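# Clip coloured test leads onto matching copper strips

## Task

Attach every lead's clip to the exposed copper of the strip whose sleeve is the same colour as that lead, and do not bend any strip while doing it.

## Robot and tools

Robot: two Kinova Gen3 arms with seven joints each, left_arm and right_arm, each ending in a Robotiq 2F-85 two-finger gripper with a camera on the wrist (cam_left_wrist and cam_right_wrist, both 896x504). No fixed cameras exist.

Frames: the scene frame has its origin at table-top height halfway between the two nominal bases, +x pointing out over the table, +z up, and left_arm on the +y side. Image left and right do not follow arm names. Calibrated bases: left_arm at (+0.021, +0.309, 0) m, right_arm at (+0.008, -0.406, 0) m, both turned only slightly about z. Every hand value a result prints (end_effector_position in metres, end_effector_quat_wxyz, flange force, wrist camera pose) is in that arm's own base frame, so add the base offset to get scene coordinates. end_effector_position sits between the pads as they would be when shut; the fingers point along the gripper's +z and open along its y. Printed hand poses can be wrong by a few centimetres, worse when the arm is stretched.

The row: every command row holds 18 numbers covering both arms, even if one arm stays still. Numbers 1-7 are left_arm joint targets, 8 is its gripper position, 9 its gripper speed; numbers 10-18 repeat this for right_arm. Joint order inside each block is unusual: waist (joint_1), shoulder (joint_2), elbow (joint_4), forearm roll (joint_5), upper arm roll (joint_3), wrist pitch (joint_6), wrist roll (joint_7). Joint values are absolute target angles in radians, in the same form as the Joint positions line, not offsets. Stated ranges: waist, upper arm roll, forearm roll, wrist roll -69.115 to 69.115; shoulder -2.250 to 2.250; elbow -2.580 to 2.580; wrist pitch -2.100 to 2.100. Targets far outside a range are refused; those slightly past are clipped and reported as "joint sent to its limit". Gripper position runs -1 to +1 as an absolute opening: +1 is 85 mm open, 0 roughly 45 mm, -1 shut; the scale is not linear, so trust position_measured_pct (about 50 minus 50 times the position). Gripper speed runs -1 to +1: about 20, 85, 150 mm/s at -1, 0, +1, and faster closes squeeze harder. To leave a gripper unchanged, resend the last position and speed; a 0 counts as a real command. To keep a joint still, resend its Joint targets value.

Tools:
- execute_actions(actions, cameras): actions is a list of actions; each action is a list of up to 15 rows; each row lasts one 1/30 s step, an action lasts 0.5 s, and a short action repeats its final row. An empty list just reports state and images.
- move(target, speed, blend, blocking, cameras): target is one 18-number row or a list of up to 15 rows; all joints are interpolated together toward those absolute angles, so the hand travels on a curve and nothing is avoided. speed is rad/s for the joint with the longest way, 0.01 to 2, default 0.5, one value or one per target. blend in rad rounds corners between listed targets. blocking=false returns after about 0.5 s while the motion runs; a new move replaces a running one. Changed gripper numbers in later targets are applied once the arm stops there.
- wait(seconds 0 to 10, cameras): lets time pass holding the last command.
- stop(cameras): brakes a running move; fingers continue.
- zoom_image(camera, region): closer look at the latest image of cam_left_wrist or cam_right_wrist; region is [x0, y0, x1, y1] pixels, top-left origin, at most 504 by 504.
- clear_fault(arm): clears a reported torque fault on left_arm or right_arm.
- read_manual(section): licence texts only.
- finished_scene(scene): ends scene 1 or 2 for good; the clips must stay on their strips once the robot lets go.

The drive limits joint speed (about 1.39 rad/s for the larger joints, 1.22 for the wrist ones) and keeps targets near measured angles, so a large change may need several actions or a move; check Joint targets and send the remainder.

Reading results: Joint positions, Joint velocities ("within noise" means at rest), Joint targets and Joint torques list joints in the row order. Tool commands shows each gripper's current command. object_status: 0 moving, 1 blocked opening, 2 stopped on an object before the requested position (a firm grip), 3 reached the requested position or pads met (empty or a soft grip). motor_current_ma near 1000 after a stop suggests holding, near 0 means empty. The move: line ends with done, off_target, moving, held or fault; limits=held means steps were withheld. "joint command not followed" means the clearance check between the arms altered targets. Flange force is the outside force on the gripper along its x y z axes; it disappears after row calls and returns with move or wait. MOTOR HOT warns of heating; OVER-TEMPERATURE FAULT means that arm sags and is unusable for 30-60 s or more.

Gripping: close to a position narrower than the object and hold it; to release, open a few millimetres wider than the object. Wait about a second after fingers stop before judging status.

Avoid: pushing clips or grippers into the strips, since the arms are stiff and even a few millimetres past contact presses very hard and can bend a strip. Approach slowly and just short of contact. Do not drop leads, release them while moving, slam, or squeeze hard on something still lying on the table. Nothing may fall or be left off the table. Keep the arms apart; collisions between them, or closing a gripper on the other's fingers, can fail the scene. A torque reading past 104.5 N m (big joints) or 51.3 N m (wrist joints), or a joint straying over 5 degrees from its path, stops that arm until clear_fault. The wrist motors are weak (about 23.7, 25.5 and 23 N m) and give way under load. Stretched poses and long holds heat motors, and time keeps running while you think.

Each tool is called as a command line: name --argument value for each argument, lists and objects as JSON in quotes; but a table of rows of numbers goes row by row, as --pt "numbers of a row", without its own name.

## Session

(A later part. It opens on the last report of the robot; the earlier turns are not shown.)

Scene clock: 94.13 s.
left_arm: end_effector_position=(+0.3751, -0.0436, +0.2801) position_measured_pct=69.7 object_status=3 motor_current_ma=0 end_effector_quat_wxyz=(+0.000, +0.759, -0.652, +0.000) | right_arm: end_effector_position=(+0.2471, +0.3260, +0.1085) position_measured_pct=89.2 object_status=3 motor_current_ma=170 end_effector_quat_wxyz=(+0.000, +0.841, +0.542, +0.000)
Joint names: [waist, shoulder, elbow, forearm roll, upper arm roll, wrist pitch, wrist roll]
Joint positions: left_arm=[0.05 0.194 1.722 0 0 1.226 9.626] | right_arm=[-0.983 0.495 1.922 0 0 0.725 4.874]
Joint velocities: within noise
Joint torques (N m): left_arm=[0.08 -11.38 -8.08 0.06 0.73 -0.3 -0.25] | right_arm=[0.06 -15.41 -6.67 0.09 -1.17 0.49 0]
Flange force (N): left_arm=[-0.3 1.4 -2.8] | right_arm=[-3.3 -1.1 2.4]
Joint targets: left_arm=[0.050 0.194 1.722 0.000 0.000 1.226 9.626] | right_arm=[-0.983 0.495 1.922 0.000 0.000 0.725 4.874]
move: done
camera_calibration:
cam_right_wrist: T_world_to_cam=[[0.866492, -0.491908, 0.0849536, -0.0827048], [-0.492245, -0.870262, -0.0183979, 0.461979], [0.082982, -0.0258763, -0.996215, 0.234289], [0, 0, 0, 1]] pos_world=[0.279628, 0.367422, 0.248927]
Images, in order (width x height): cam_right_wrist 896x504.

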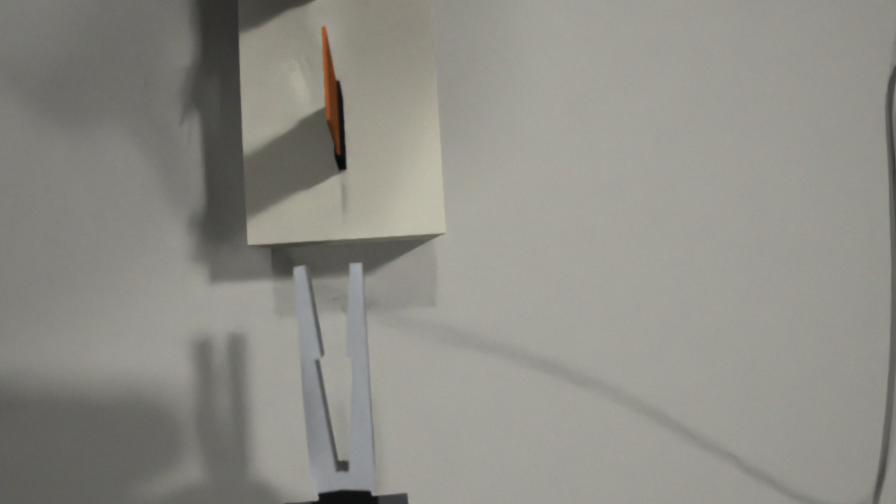

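move --target '[0.05, 0.1936, 1.7223, 0, 0, 1.2257, 9.6264, -0.4, -1, -0.9833, 0.5247, 1.8629, 0, 0, 0.754, 4.8737, -0.785, -1]' --speed 0.05 --cameras '["cam_right_wrist"]'

zoom_image --camera "cam_right_wrist" --region '[250, 100, 450, 300]'

Scene clock: 97.00 s.
left_arm: end_effector_position=(+0.3751, -0.0436, +0.2801) position_measured_pct=69.7 object_status=3 motor_current_ma=0 end_effector_quat_wxyz=(+0.000, +0.759, -0.652, +0.000) | right_arm: end_effector_position=(+0.2568, +0.3408, +0.1085) position_measured_pct=89.2 object_status=3 motor_current_ma=170 end_effector_quat_wxyz=(+0.000, +0.841, +0.542, +0.000)
Joint names: [waist, shoulder, elbow, forearm roll, upper arm roll, wrist pitch, wrist roll]
Joint positions: left_arm=[0.05 0.194 1.722 0 0 1.226 9.626] | right_arm=[-0.983 0.525 1.863 0 0 0.754 4.874]
Joint velocities: within noise
Joint torques (N m): left_arm=[0.07 -11.38 -8.12 0.05 0.73 -0.32 -0.24] | right_arm=[0.06 -16.07 -7.02 0.09 -1.18 0.35 0.02]
Flange force (N): left_arm=[-0.4 1.5 -2.8] | right_arm=[-3.7 -1.3 2.0]
Joint targets: left_arm=[0.050 0.194 1.722 0.000 0.000 1.226 9.626] | right_arm=[-0.983 0.525 1.863 0.000 0.000 0.754 4.874]
move: done
camera_calibration:
cam_right_wrist: T_world_to_cam=[[0.866492, -0.491908, 0.0849536, -0.0837921], [-0.492245, -0.870262, -0.0183979, 0.479497], [0.082982, -0.0258763, -0.996215, 0.233872], [0, 0, 0, 1]] pos_world=[0.289228, 0.382122, 0.248927]
Images, in order (width x height): cam_right_wrist 896x504.

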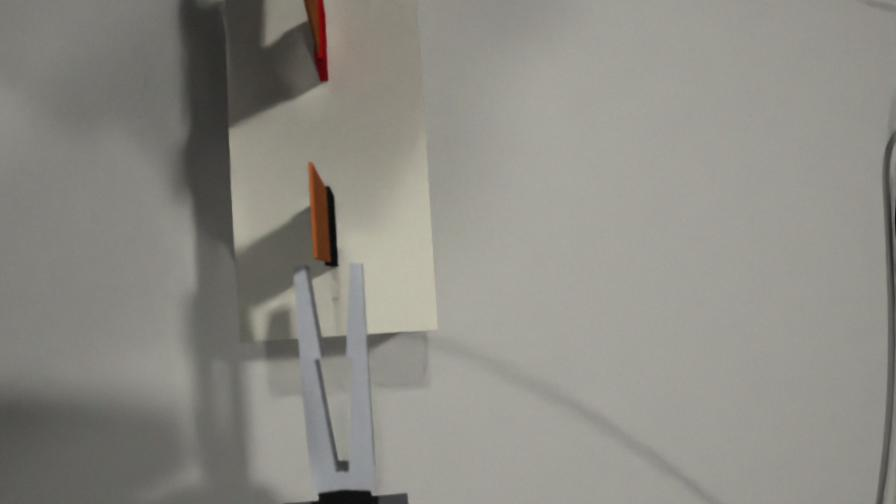

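Scaled by 2.520 from the camera's 896x504 image, which has a finer 1280x720 frame.

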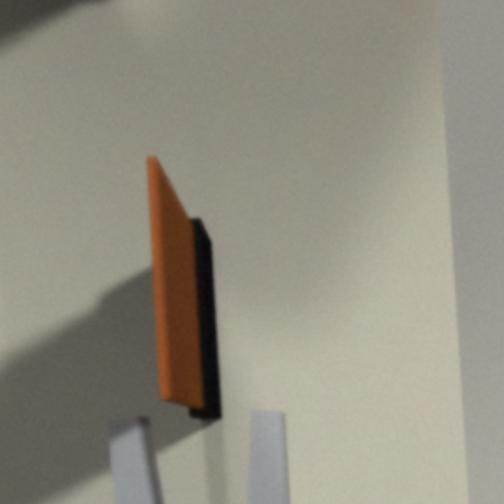

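move --target '[0.05, 0.1936, 1.7223, 0, 0, 1.2257, 9.6264, -0.4, -1, -0.9873, 0.531, 1.8503, 0, 0, 0.7603, 4.8697, -0.785, -1]' --speed 0.04 --cameras '["cam_right_wrist"]'

zoom_image --camera "cam_right_wrist" --region '[250, 140, 430, 380]'

Scene clock: 100.23 s.
left_arm: end_effector_position=(+0.3751, -0.0436, +0.2801) position_measured_pct=69.7 object_status=3 motor_current_ma=0 end_effector_quat_wxyz=(+0.000, +0.759, -0.652, +0.000) | right_arm: end_effector_position=(+0.2575, +0.3449, +0.1085) position_measured_pct=89.2 object_status=3 motor_current_ma=170 end_effector_quat_wxyz=(+0.000, +0.841, +0.542, +0.000)
Joint names: [waist, shoulder, elbow, forearm roll, upper arm roll, wrist pitch, wrist roll]
Joint positions: left_arm=[0.05 0.194 1.722 0 0 1.226 9.626] | right_arm=[-0.987 0.531 1.85 0 0 0.76 4.87]
Joint velocities: within noise
Joint torques (N m): left_arm=[0.08 -11.38 -8.1 0.07 0.76 -0.3 -0.26] | right_arm=[0.05 -16.19 -7.03 0.1 -1.18 0.44 0.01]
Flange force (N): left_arm=[-0.4 1.5 -2.8] | right_arm=[-3.8 -1.3 2.2]
Joint targets: left_arm=[0.050 0.194 1.722 0.000 0.000 1.226 9.626] | right_arm=[-0.987 0.531 1.850 0.000 0.000 0.760 4.870]
move: done
camera_calibration:
cam_right_wrist: T_world_to_cam=[[0.866516, -0.491866, 0.0849547, -0.0823562], [-0.492203, -0.870286, -0.0183941, 0.483493], [0.0829823, -0.0258761, -0.996215, 0.233923], [0, 0, 0, 1]] pos_world=[0.289928, 0.386322, 0.248927]
Images, in order (width x height): cam_right_wrist 896x504.

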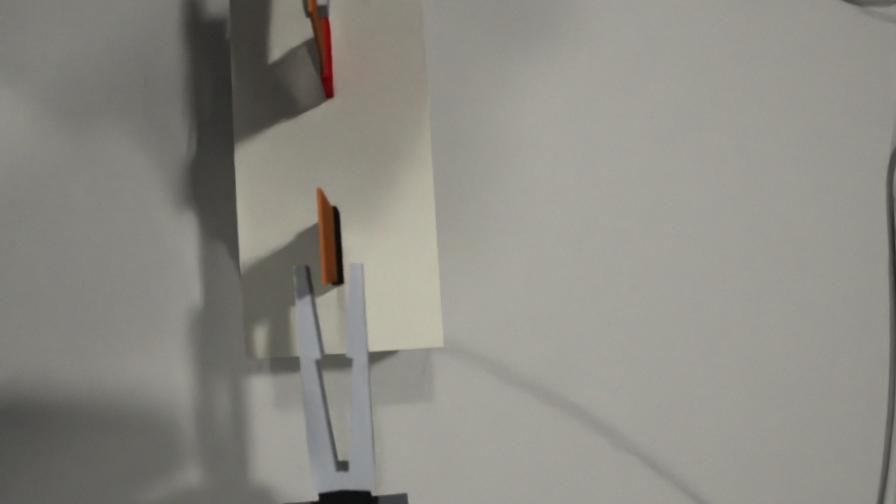

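Scaled by 2.100 from the camera's 896x504 image, which has a finer 1280x720 frame.

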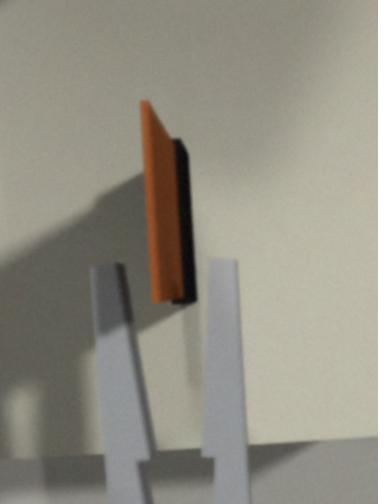

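move --target '[0.05, 0.1936, 1.7223, 0, 0, 1.2257, 9.6264, -0.4, -1, -0.9898, 0.5435, 1.8255, 0, 0, 0.7726, 4.8672, -0.785, -1]' --speed 0.04 --cameras '["cam_right_wrist"]'

zoom_image --camera "cam_right_wrist" --region '[250, 200, 430, 440]'

Scene clock: 101.93 s.
left_arm: end_effector_position=(+0.3751, -0.0436, +0.2801) position_measured_pct=69.7 object_status=3 motor_current_ma=0 end_effector_quat_wxyz=(+0.000, +0.759, -0.652, +0.000) | right_arm: end_effector_position=(+0.2606, +0.3516, +0.1085) position_measured_pct=89.2 object_status=3 motor_current_ma=170 end_effector_quat_wxyz=(+0.000, +0.841, +0.542, +0.000)
Joint names: [waist, shoulder, elbow, forearm roll, upper arm roll, wrist pitch, wrist roll]
Joint positions: left_arm=[0.05 0.194 1.722 0 0 1.226 9.626] | right_arm=[-0.99 0.543 1.826 0 0 0.773 4.867]
Joint velocities: within noise
Joint torques (N m): left_arm=[0.08 -11.37 -8.11 0.06 0.73 -0.31 -0.28] | right_arm=[-0.01 -16.55 -7.14 0.09 -1.15 0.35 0.02]
Flange force (N): left_arm=[-0.3 1.5 -2.8] | right_arm=[-3.7 -1.1 2.1]
Joint targets: left_arm=[0.050 0.194 1.722 0.000 0.000 1.226 9.626] | right_arm=[-0.990 0.543 1.826 0.000 0.000 0.773 4.867]
move: done
camera_calibration:
cam_right_wrist: T_world_to_cam=[[0.866516, -0.491866, 0.0849547, -0.0817469], [-0.492203, -0.870286, -0.0183941, 0.49085], [0.0829823, -0.0258761, -0.996215, 0.233839], [0, 0, 0, 1]] pos_world=[0.293028, 0.393022, 0.248927]
Images, in order (width x height): cam_right_wrist 896x504.

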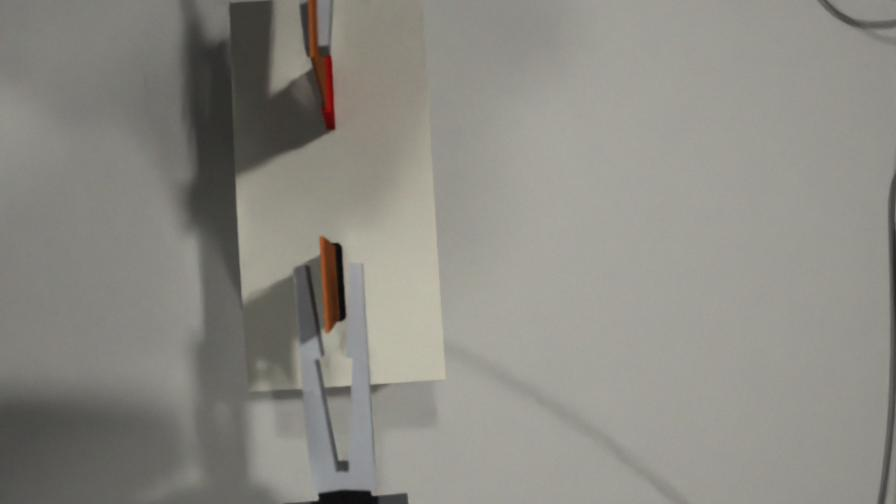

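Scaled by 2.100 from the camera's 896x504 image, which has a finer 1280x720 frame.

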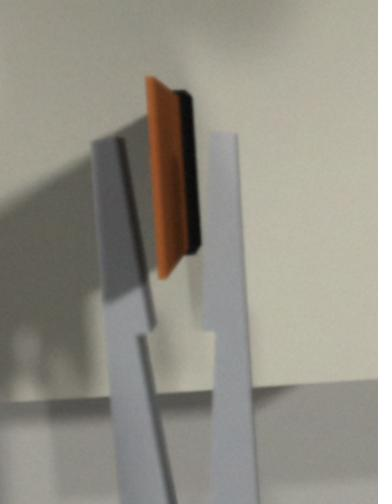

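move --pt "0.05 0.1936 1.7223 0 0 1.2257 9.6264 -0.4 -1 -0.9905 0.5435 1.8255 0 0 0.7726 4.8665 -0.76 -1" --pt "0.05 0.1936 1.7223 0 0 1.2257 9.6264 -0.4 -1 -0.9905 0.5435 1.8255 0 0 0.7726 4.8665 -0.735 -1" --speed 0.04 --cameras '["cam_right_wrist"]'

zoom_image --camera "cam_right_wrist" --region '[250, 200, 430, 440]'

Scene clock: 103.97 s.
left_arm: end_effector_position=(+0.3751, -0.0436, +0.2801) position_measured_pct=69.7 object_status=3 motor_current_ma=0 end_effector_quat_wxyz=(+0.000, +0.759, -0.652, +0.000) | right_arm: end_effector_position=(+0.2604, +0.3519, +0.1085) position_measured_pct=86.6 object_status=3 motor_current_ma=70 end_effector_quat_wxyz=(+0.000, +0.841, +0.542, +0.000)
Joint names: [waist, shoulder, elbow, forearm roll, upper arm roll, wrist pitch, wrist roll]
Joint positions: left_arm=[0.05 0.194 1.722 0 0 1.226 9.626] | right_arm=[-0.99 0.544 1.826 0 0 0.773 4.866]
Joint velocities: within noise
Joint torques (N m): left_arm=[0.06 -11.38 -8.1 0.07 0.71 -0.29 -0.26] | right_arm=[0.15 -16.56 -7.05 0.12 -1.11 0.4 -0.01]
Flange force (N): left_arm=[-0.3 1.5 -2.8] | right_arm=[-3.4 -1.4 2.1]
Joint targets: left_arm=[0.050 0.194 1.722 0.000 0.000 1.226 9.626] | right_arm=[-0.990 0.544 1.826 0.000 0.000 0.773 4.866]
move: done
camera_calibration:
cam_right_wrist: T_world_to_cam=[[0.866492, -0.491908, 0.0849536, -0.0814513], [-0.492245, -0.870262, -0.0183979, 0.490929], [0.082982, -0.0258763, -0.996215, 0.233861], [0, 0, 0, 1]] pos_world=[0.292828, 0.393222, 0.248927]
Images, in order (width x height): cam_right_wrist 896x504.

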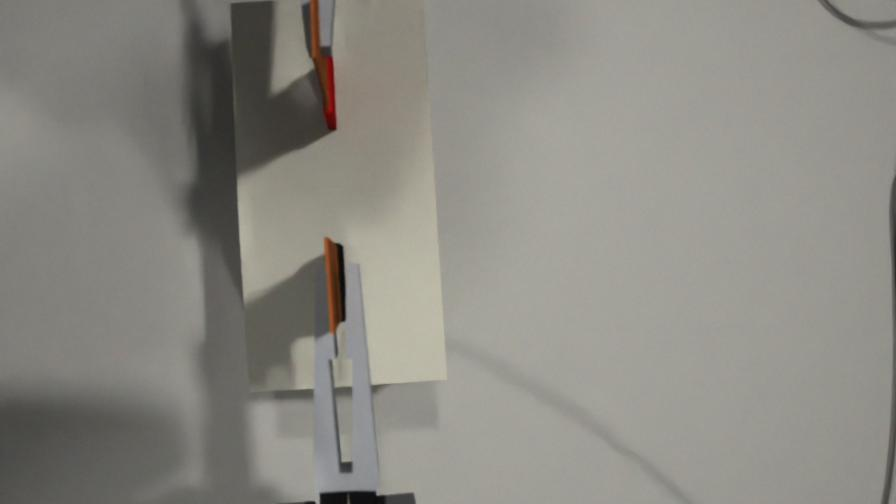

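Scaled by 2.100 from the camera's 896x504 image, which has a finer 1280x720 frame.

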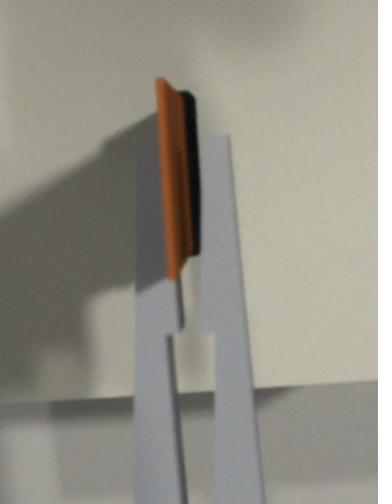

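move --target '[0.05, 0.1936, 1.7223, 0, 0, 1.2257, 9.6264, -0.4, -1, -0.9925, 0.5435, 1.8255, 0, 0, 0.7726, 4.8645, -0.735, -1]' --speed 0.02 --cameras '["cam_right_wrist"]'

zoom_image --camera "cam_right_wrist" --region '[250, 200, 430, 440]'

Scene clock: 106.20 s.
left_arm: end_effector_position=(+0.3751, -0.0436, +0.2801) position_measured_pct=69.7 object_status=3 motor_current_ma=0 end_effector_quat_wxyz=(+0.000, +0.759, -0.652, +0.000) | right_arm: end_effector_position=(+0.2597, +0.3524, +0.1085) position_measured_pct=86.6 object_status=3 motor_current_ma=70 end_effector_quat_wxyz=(+0.000, +0.841, +0.542, +0.000)
Joint names: [waist, shoulder, elbow, forearm roll, upper arm roll, wrist pitch, wrist roll]
Joint positions: left_arm=[0.05 0.194 1.722 0 0 1.226 9.626] | right_arm=[-0.992 0.544 1.826 0 0 0.773 4.864]
Joint velocities: within noise
Joint torques (N m): left_arm=[0.07 -11.38 -8.1 0.07 0.71 -0.31 -0.26] | right_arm=[0.04 -16.53 -7.09 0.09 -1.15 0.37 0]
Flange force (N): left_arm=[-0.3 1.4 -2.8] | right_arm=[-3.6 -1.2 2.0]
Joint targets: left_arm=[0.050 0.194 1.722 0.000 0.000 1.226 9.626] | right_arm=[-0.993 0.544 1.826 0.000 0.000 0.773 4.864]
move: done
camera_calibration:
cam_right_wrist: T_world_to_cam=[[0.866492, -0.491908, 0.0849536, -0.0805988], [-0.492245, -0.870262, -0.0183979, 0.49102], [0.082982, -0.0258763, -0.996215, 0.233932], [0, 0, 0, 1]] pos_world=[0.292128, 0.393722, 0.248927]
Images, in order (width x height): cam_right_wrist 896x504.

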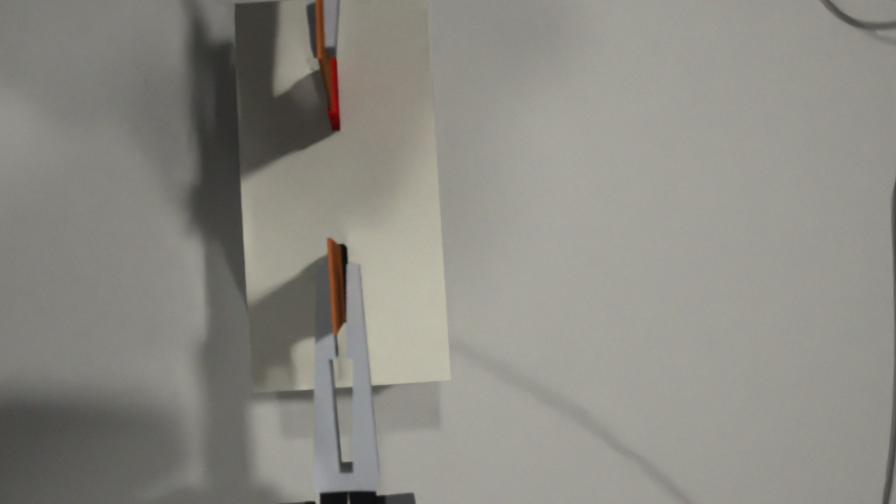

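Scaled by 2.100 from the camera's 896x504 image, which has a finer 1280x720 frame.

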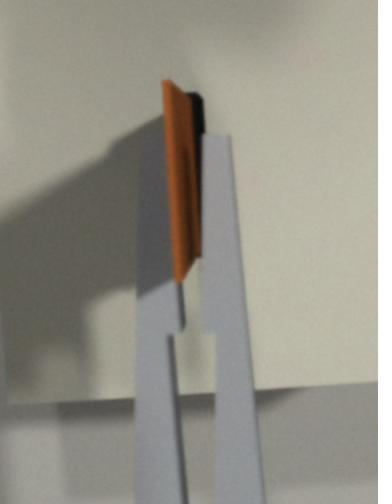

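move --pt "0.05 0.1936 1.7223 0 0 1.2257 9.6264 -0.4 -1 -0.9936 0.5435 1.8255 0 0 0.7726 4.8634 -0.735 -1" --pt "0.05 0.1936 1.7223 0 0 1.2257 9.6264 -0.4 -1 -0.9936 0.5435 1.8255 0 0 0.7726 4.8634 -0.72 -1" --speed 0.02 --cameras '["cam_right_wrist"]'

zoom_image --camera "cam_right_wrist" --region '[250, 200, 430, 440]'

Scene clock: 108.10 s.
left_arm: end_effector_position=(+0.3751, -0.0436, +0.2801) position_measured_pct=69.7 object_status=3 motor_current_ma=0 end_effector_quat_wxyz=(+0.000, +0.759, -0.652, +0.000) | right_arm: end_effector_position=(+0.2593, +0.3527, +0.1085) position_measured_pct=85.7 object_status=3 motor_current_ma=70 end_effector_quat_wxyz=(+0.000, +0.841, +0.542, +0.000)
Joint names: [waist, shoulder, elbow, forearm roll, upper arm roll, wrist pitch, wrist roll]
Joint positions: left_arm=[0.05 0.194 1.722 0 0 1.226 9.626] | right_arm=[-0.994 0.544 1.826 0 0 0.773 4.863]
Joint velocities: within noise
Joint torques (N m): left_arm=[0.07 -11.39 -8.09 0.06 0.71 -0.32 -0.26] | right_arm=[0.04 -16.55 -7.08 0.1 -1.16 0.37 0.02]
Flange force (N): left_arm=[-0.3 1.4 -2.9] | right_arm=[-3.6 -1.2 2.0]
Joint targets: left_arm=[0.050 0.194 1.722 0.000 0.000 1.226 9.626] | right_arm=[-0.994 0.544 1.826 0.000 0.000 0.773 4.863]
move: done
camera_calibration:
cam_right_wrist: T_world_to_cam=[[0.866492, -0.491908, 0.0849536, -0.0801046], [-0.492245, -0.870262, -0.0183979, 0.491084], [0.082982, -0.0258763, -0.996215, 0.233973], [0, 0, 0, 1]] pos_world=[0.291728, 0.394022, 0.248927]
Images, in order (width x height): cam_right_wrist 896x504.

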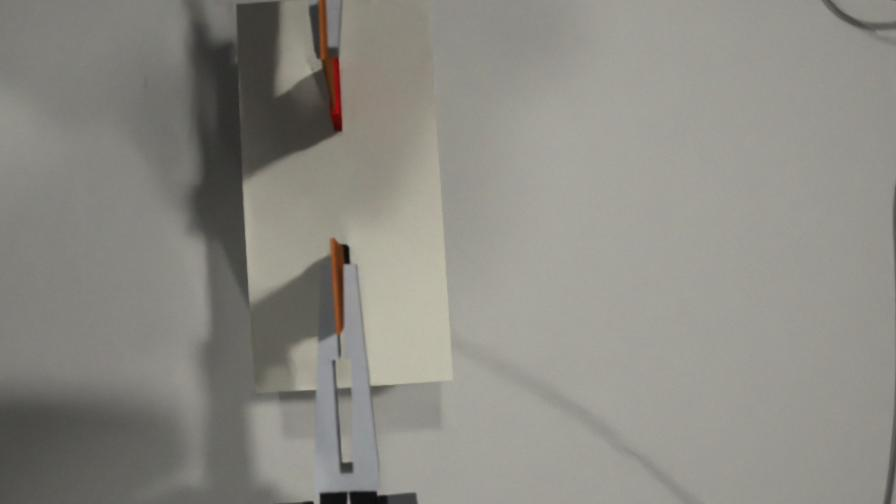

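Scaled by 2.100 from the camera's 896x504 image, which has a finer 1280x720 frame.

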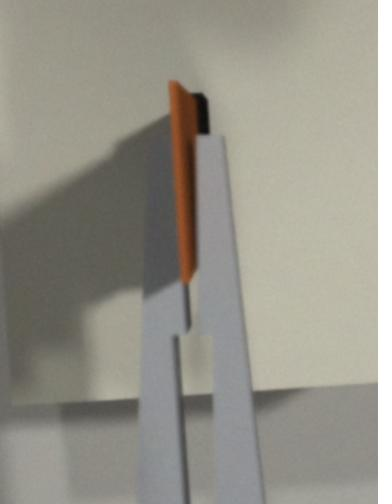

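move --target '[0.05,0.1936,1.7223,0,0,1.2257,9.6264,-0.4,-1,-0.9936,0.5435,1.8255,0,0,0.7726,4.8634,-0.705,-1]' --cameras '["cam_right_wrist"]'

zoom_image --camera "cam_right_wrist" --region '[250, 200, 430, 440]'

Scene clock: 110.30 s.
left_arm: end_effector_position=(+0.3751, -0.0436, +0.2801) position_measured_pct=69.7 object_status=3 motor_current_ma=0 end_effector_quat_wxyz=(+0.000, +0.759, -0.652, +0.000) | right_arm: end_effector_position=(+0.2593, +0.3527, +0.1085) position_measured_pct=84.8 object_status=3 motor_current_ma=40 end_effector_quat_wxyz=(+0.000, +0.841, +0.542, +0.000)
Joint names: [waist, shoulder, elbow, forearm roll, upper arm roll, wrist pitch, wrist roll]
Joint positions: left_arm=[0.05 0.194 1.722 0 0 1.226 9.626] | right_arm=[-0.994 0.544 1.826 0 0 0.773 4.863]
Joint velocities: within noise
Joint torques (N m): left_arm=[0.06 -11.4 -8.08 0.06 0.72 -0.31 -0.25] | right_arm=[0.07 -16.53 -7.04 0.11 -1.13 0.39 0.01]
Flange force (N): left_arm=[-0.3 1.3 -2.8] | right_arm=[-3.5 -1.2 2.0]
Joint targets: left_arm=[0.050 0.194 1.722 0.000 0.000 1.226 9.626] | right_arm=[-0.994 0.544 1.826 0.000 0.000 0.773 4.863]
move: done
camera_calibration:
cam_right_wrist: T_world_to_cam=[[0.866492, -0.491908, 0.0849536, -0.0801046], [-0.492245, -0.870262, -0.0183979, 0.491084], [0.082982, -0.0258763, -0.996215, 0.233973], [0, 0, 0, 1]] pos_world=[0.291728, 0.394022, 0.248927]
Images, in order (width x height): cam_right_wrist 896x504.

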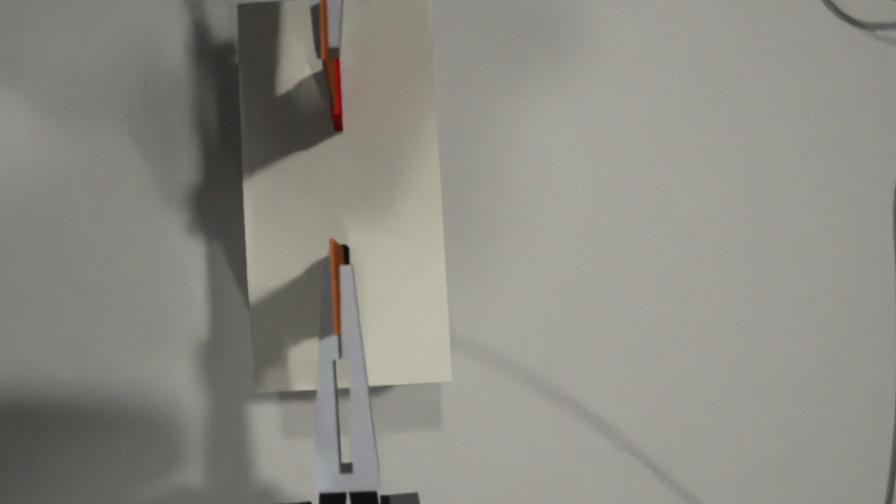

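Scaled by 2.100 from the camera's 896x504 image, which has a finer 1280x720 frame.

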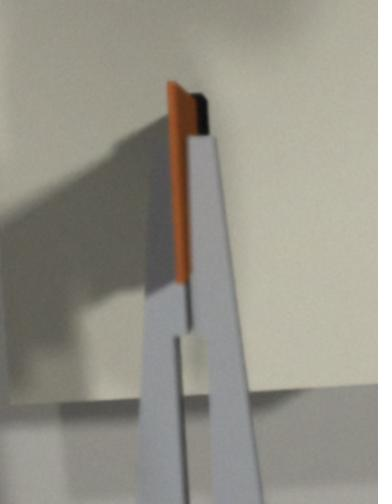

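move --target '[0.05,0.1936,1.7223,0,0,1.2257,9.6264,-0.4,-1,-0.9936,0.5435,1.8255,0,0,0.7726,4.8634,-0.685,-1]' --cameras '["cam_right_wrist"]'

zoom_image --camera "cam_right_wrist" --region '[250, 200, 430, 440]'

Scene clock: 111.00 s.
left_arm: end_effector_position=(+0.3751, -0.0436, +0.2801) position_measured_pct=69.7 object_status=3 motor_current_ma=0 end_effector_quat_wxyz=(+0.000, +0.759, -0.652, +0.000) | right_arm: end_effector_position=(+0.2593, +0.3527, +0.1085) position_measured_pct=84.4 object_status=3 motor_current_ma=0 end_effector_quat_wxyz=(+0.000, +0.841, +0.542, +0.000)
Joint names: [waist, shoulder, elbow, forearm roll, upper arm roll, wrist pitch, wrist roll]
Joint positions: left_arm=[0.05 0.194 1.722 0 0 1.226 9.626] | right_arm=[-0.994 0.544 1.826 0 0 0.773 4.863]
Joint velocities: within noise
Joint torques (N m): left_arm=[0.09 -11.39 -8.12 0.06 0.75 -0.31 -0.27] | right_arm=[0.07 -16.5 -7.03 0.11 -1.14 0.39 0.02]
Flange force (N): left_arm=[-0.3 1.5 -2.8] | right_arm=[-3.5 -1.2 2.0]
Joint targets: left_arm=[0.050 0.194 1.722 0.000 0.000 1.226 9.626] | right_arm=[-0.994 0.544 1.826 0.000 0.000 0.773 4.863]
move: done
camera_calibration:
cam_right_wrist: T_world_to_cam=[[0.866492, -0.491908, 0.0849536, -0.0801046], [-0.492245, -0.870262, -0.0183979, 0.491084], [0.082982, -0.0258763, -0.996215, 0.233973], [0, 0, 0, 1]] pos_world=[0.291728, 0.394022, 0.248927]
Images, in order (width x height): cam_right_wrist 896x504.

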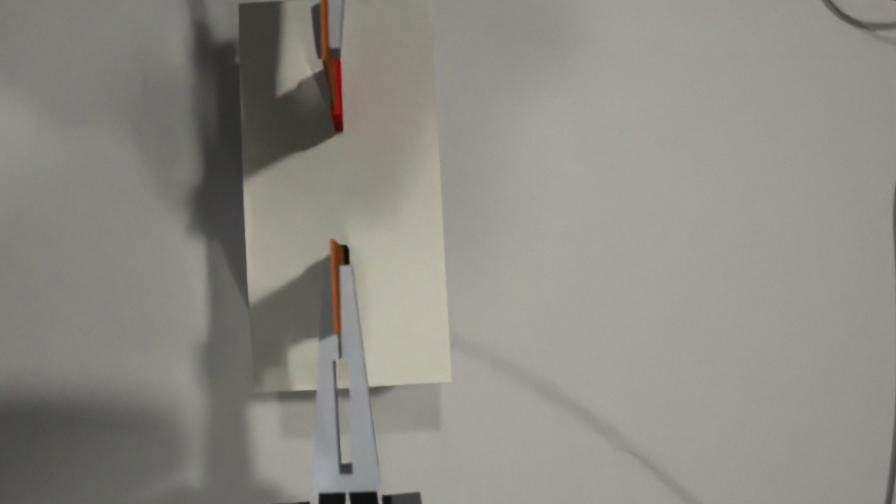

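Scaled by 2.100 from the camera's 896x504 image, which has a finer 1280x720 frame.

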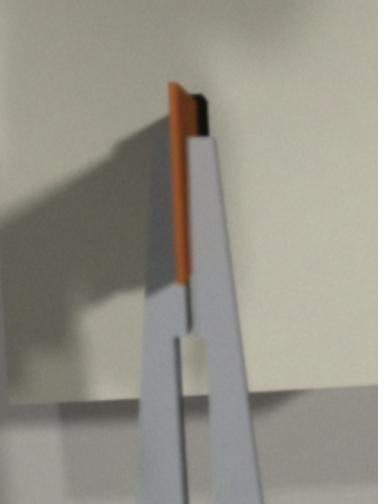

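move --target '[0.05,0.1936,1.7223,0,0,1.2257,9.6264,-0.4,-1,-0.9936,0.5435,1.8255,0,0,0.7726,4.8634,-0.4,-1]' --cameras '["cam_right_wrist"]'

zoom_image --camera "cam_right_wrist" --region '[220, 220, 480, 504]'

Scene clock: 112.17 s.
left_arm: end_effector_position=(+0.3751, -0.0436, +0.2801) position_measured_pct=69.7 object_status=3 motor_current_ma=0 end_effector_quat_wxyz=(+0.000, +0.759, -0.652, +0.000) | right_arm: end_effector_position=(+0.2593, +0.3527, +0.1085) position_measured_pct=69.7 object_status=0 motor_current_ma=0 end_effector_quat_wxyz=(+0.000, +0.841, +0.542, +0.000)
Joint names: [waist, shoulder, elbow, forearm roll, upper arm roll, wrist pitch, wrist roll]
Joint positions: left_arm=[0.05 0.194 1.722 0 0 1.226 9.626] | right_arm=[-0.994 0.543 1.826 0 0 0.773 4.863]
Joint velocities: within noise
Joint torques (N m): left_arm=[0.08 -11.4 -8.13 0.06 0.73 -0.32 -0.24] | right_arm=[0 -16.52 -7.06 0.09 -1.16 0.36 0]
Flange force (N): left_arm=[-0.4 1.5 -2.7] | right_arm=[-3.5 -1.0 2.0]
Joint targets: left_arm=[0.050 0.194 1.722 0.000 0.000 1.226 9.626] | right_arm=[-0.994 0.543 1.826 0.000 0.000 0.773 4.863]
move: done
camera_calibration:
cam_right_wrist: T_world_to_cam=[[0.866492, -0.491908, 0.0849536, -0.0801046], [-0.492245, -0.870262, -0.0183979, 0.491084], [0.082982, -0.0258763, -0.996215, 0.233973], [0, 0, 0, 1]] pos_world=[0.291728, 0.394022, 0.248927]
Images, in order (width x height): cam_right_wrist 896x504.

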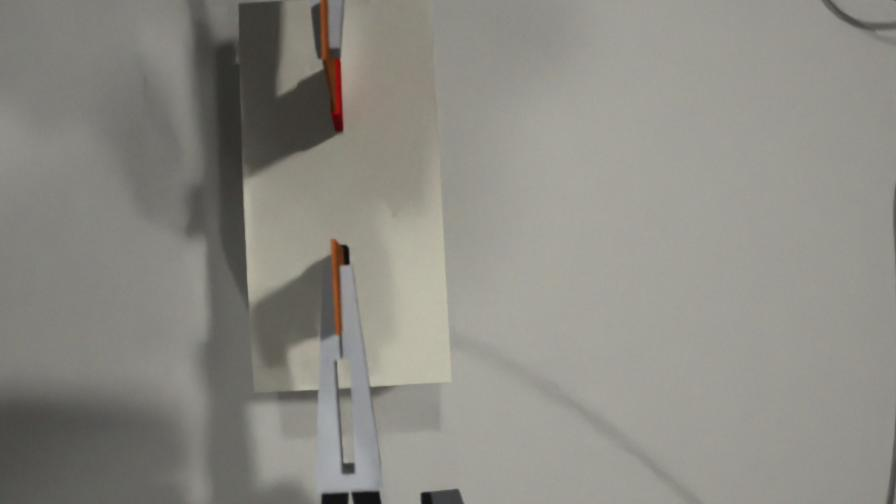

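Scaled by 1.775 from the camera's 896x504 image, which has a finer 1280x720 frame.

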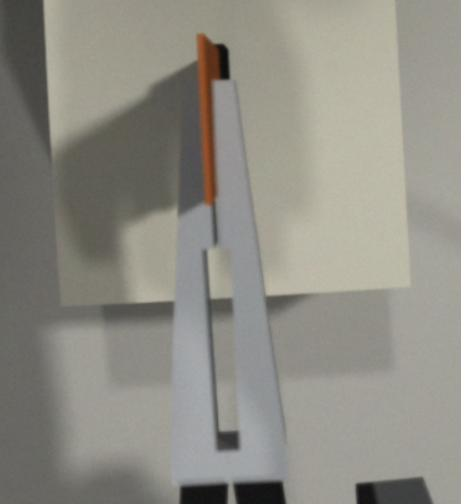

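move --pt "0.05 0.1936 1.7223 0 0 1.2257 9.6264 -0.4 -1 -0.9936 0.4753 1.7754 0 0 0.8909 4.8634 -0.4 -1" --pt "0.05 0.1936 1.7223 0 0 1.2257 9.6264 -0.4 -1 -0.9936 0.4064 1.6981 0 0 1.0371 4.8634 -0.4 -1" --speed '[0.1,0.3]' --blend '[0.03,0]' --cameras '["cam_right_wrist"]'

zoom_image --camera "cam_right_wrist" --region '[180, 0, 500, 504]'

Scene clock: 114.60 s.
left_arm: end_effector_position=(+0.3751, -0.0436, +0.2801) position_measured_pct=69.7 object_status=3 motor_current_ma=0 end_effector_quat_wxyz=(+0.000, +0.759, -0.652, +0.000) | right_arm: end_effector_position=(+0.2593, +0.3526, +0.2000) position_measured_pct=69.7 object_status=3 motor_current_ma=0 end_effector_quat_wxyz=(+0.000, +0.841, +0.542, +0.000)
Joint names: [waist, shoulder, elbow, forearm roll, upper arm roll, wrist pitch, wrist roll]
Joint positions: left_arm=[0.05 0.194 1.722 0 0 1.226 9.626] | right_arm=[-0.994 0.406 1.698 0 0 1.037 4.863]
Joint velocities: within noise
Joint torques (N m): left_arm=[0.08 -11.38 -8.1 0.07 0.76 -0.31 -0.25] | right_arm=[0.02 -15.49 -8.4 0.09 -1.23 0.39 0]
Flange force (N): left_arm=[-0.4 1.4 -2.8] | right_arm=[-3.2 -0.5 2.4]
Joint targets: left_arm=[0.050 0.194 1.722 0.000 0.000 1.226 9.626] | right_arm=[-0.994 0.406 1.698 0.000 0.000 1.037 4.863]
move: done
camera_calibration:
cam_right_wrist: T_world_to_cam=[[0.866516, -0.491866, 0.0849547, -0.0879019], [-0.492203, -0.870286, -0.0183941, 0.492763], [0.0829823, -0.0258761, -0.996215, 0.325126], [0, 0, 0, 1]] pos_world=[0.291728, 0.394022, 0.340427]
Images, in order (width x height): cam_right_wrist 896x504.

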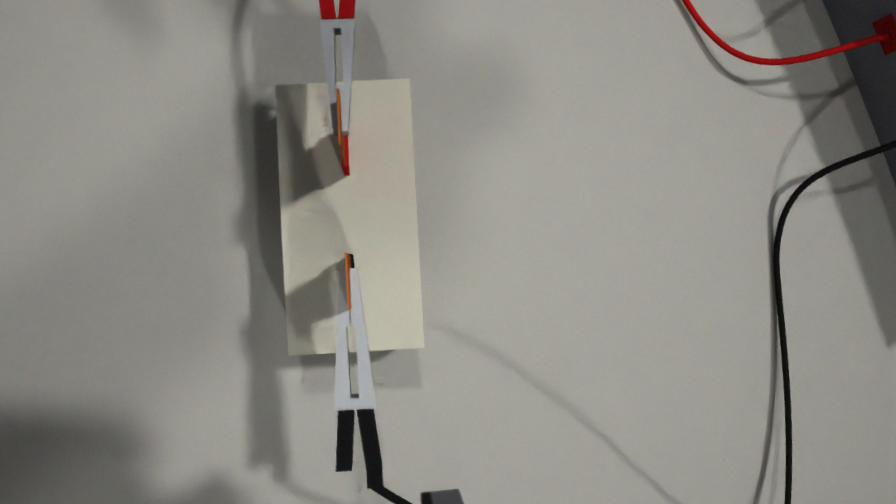

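Scaled by 1.000.

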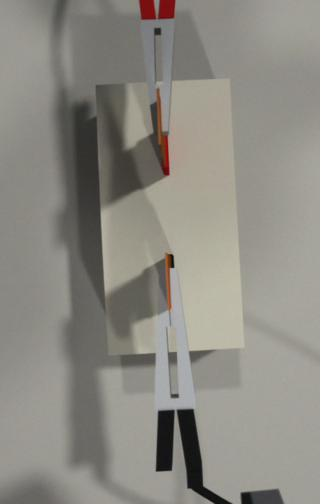

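finished_scene --scene 1

The scene is finished: the task was done.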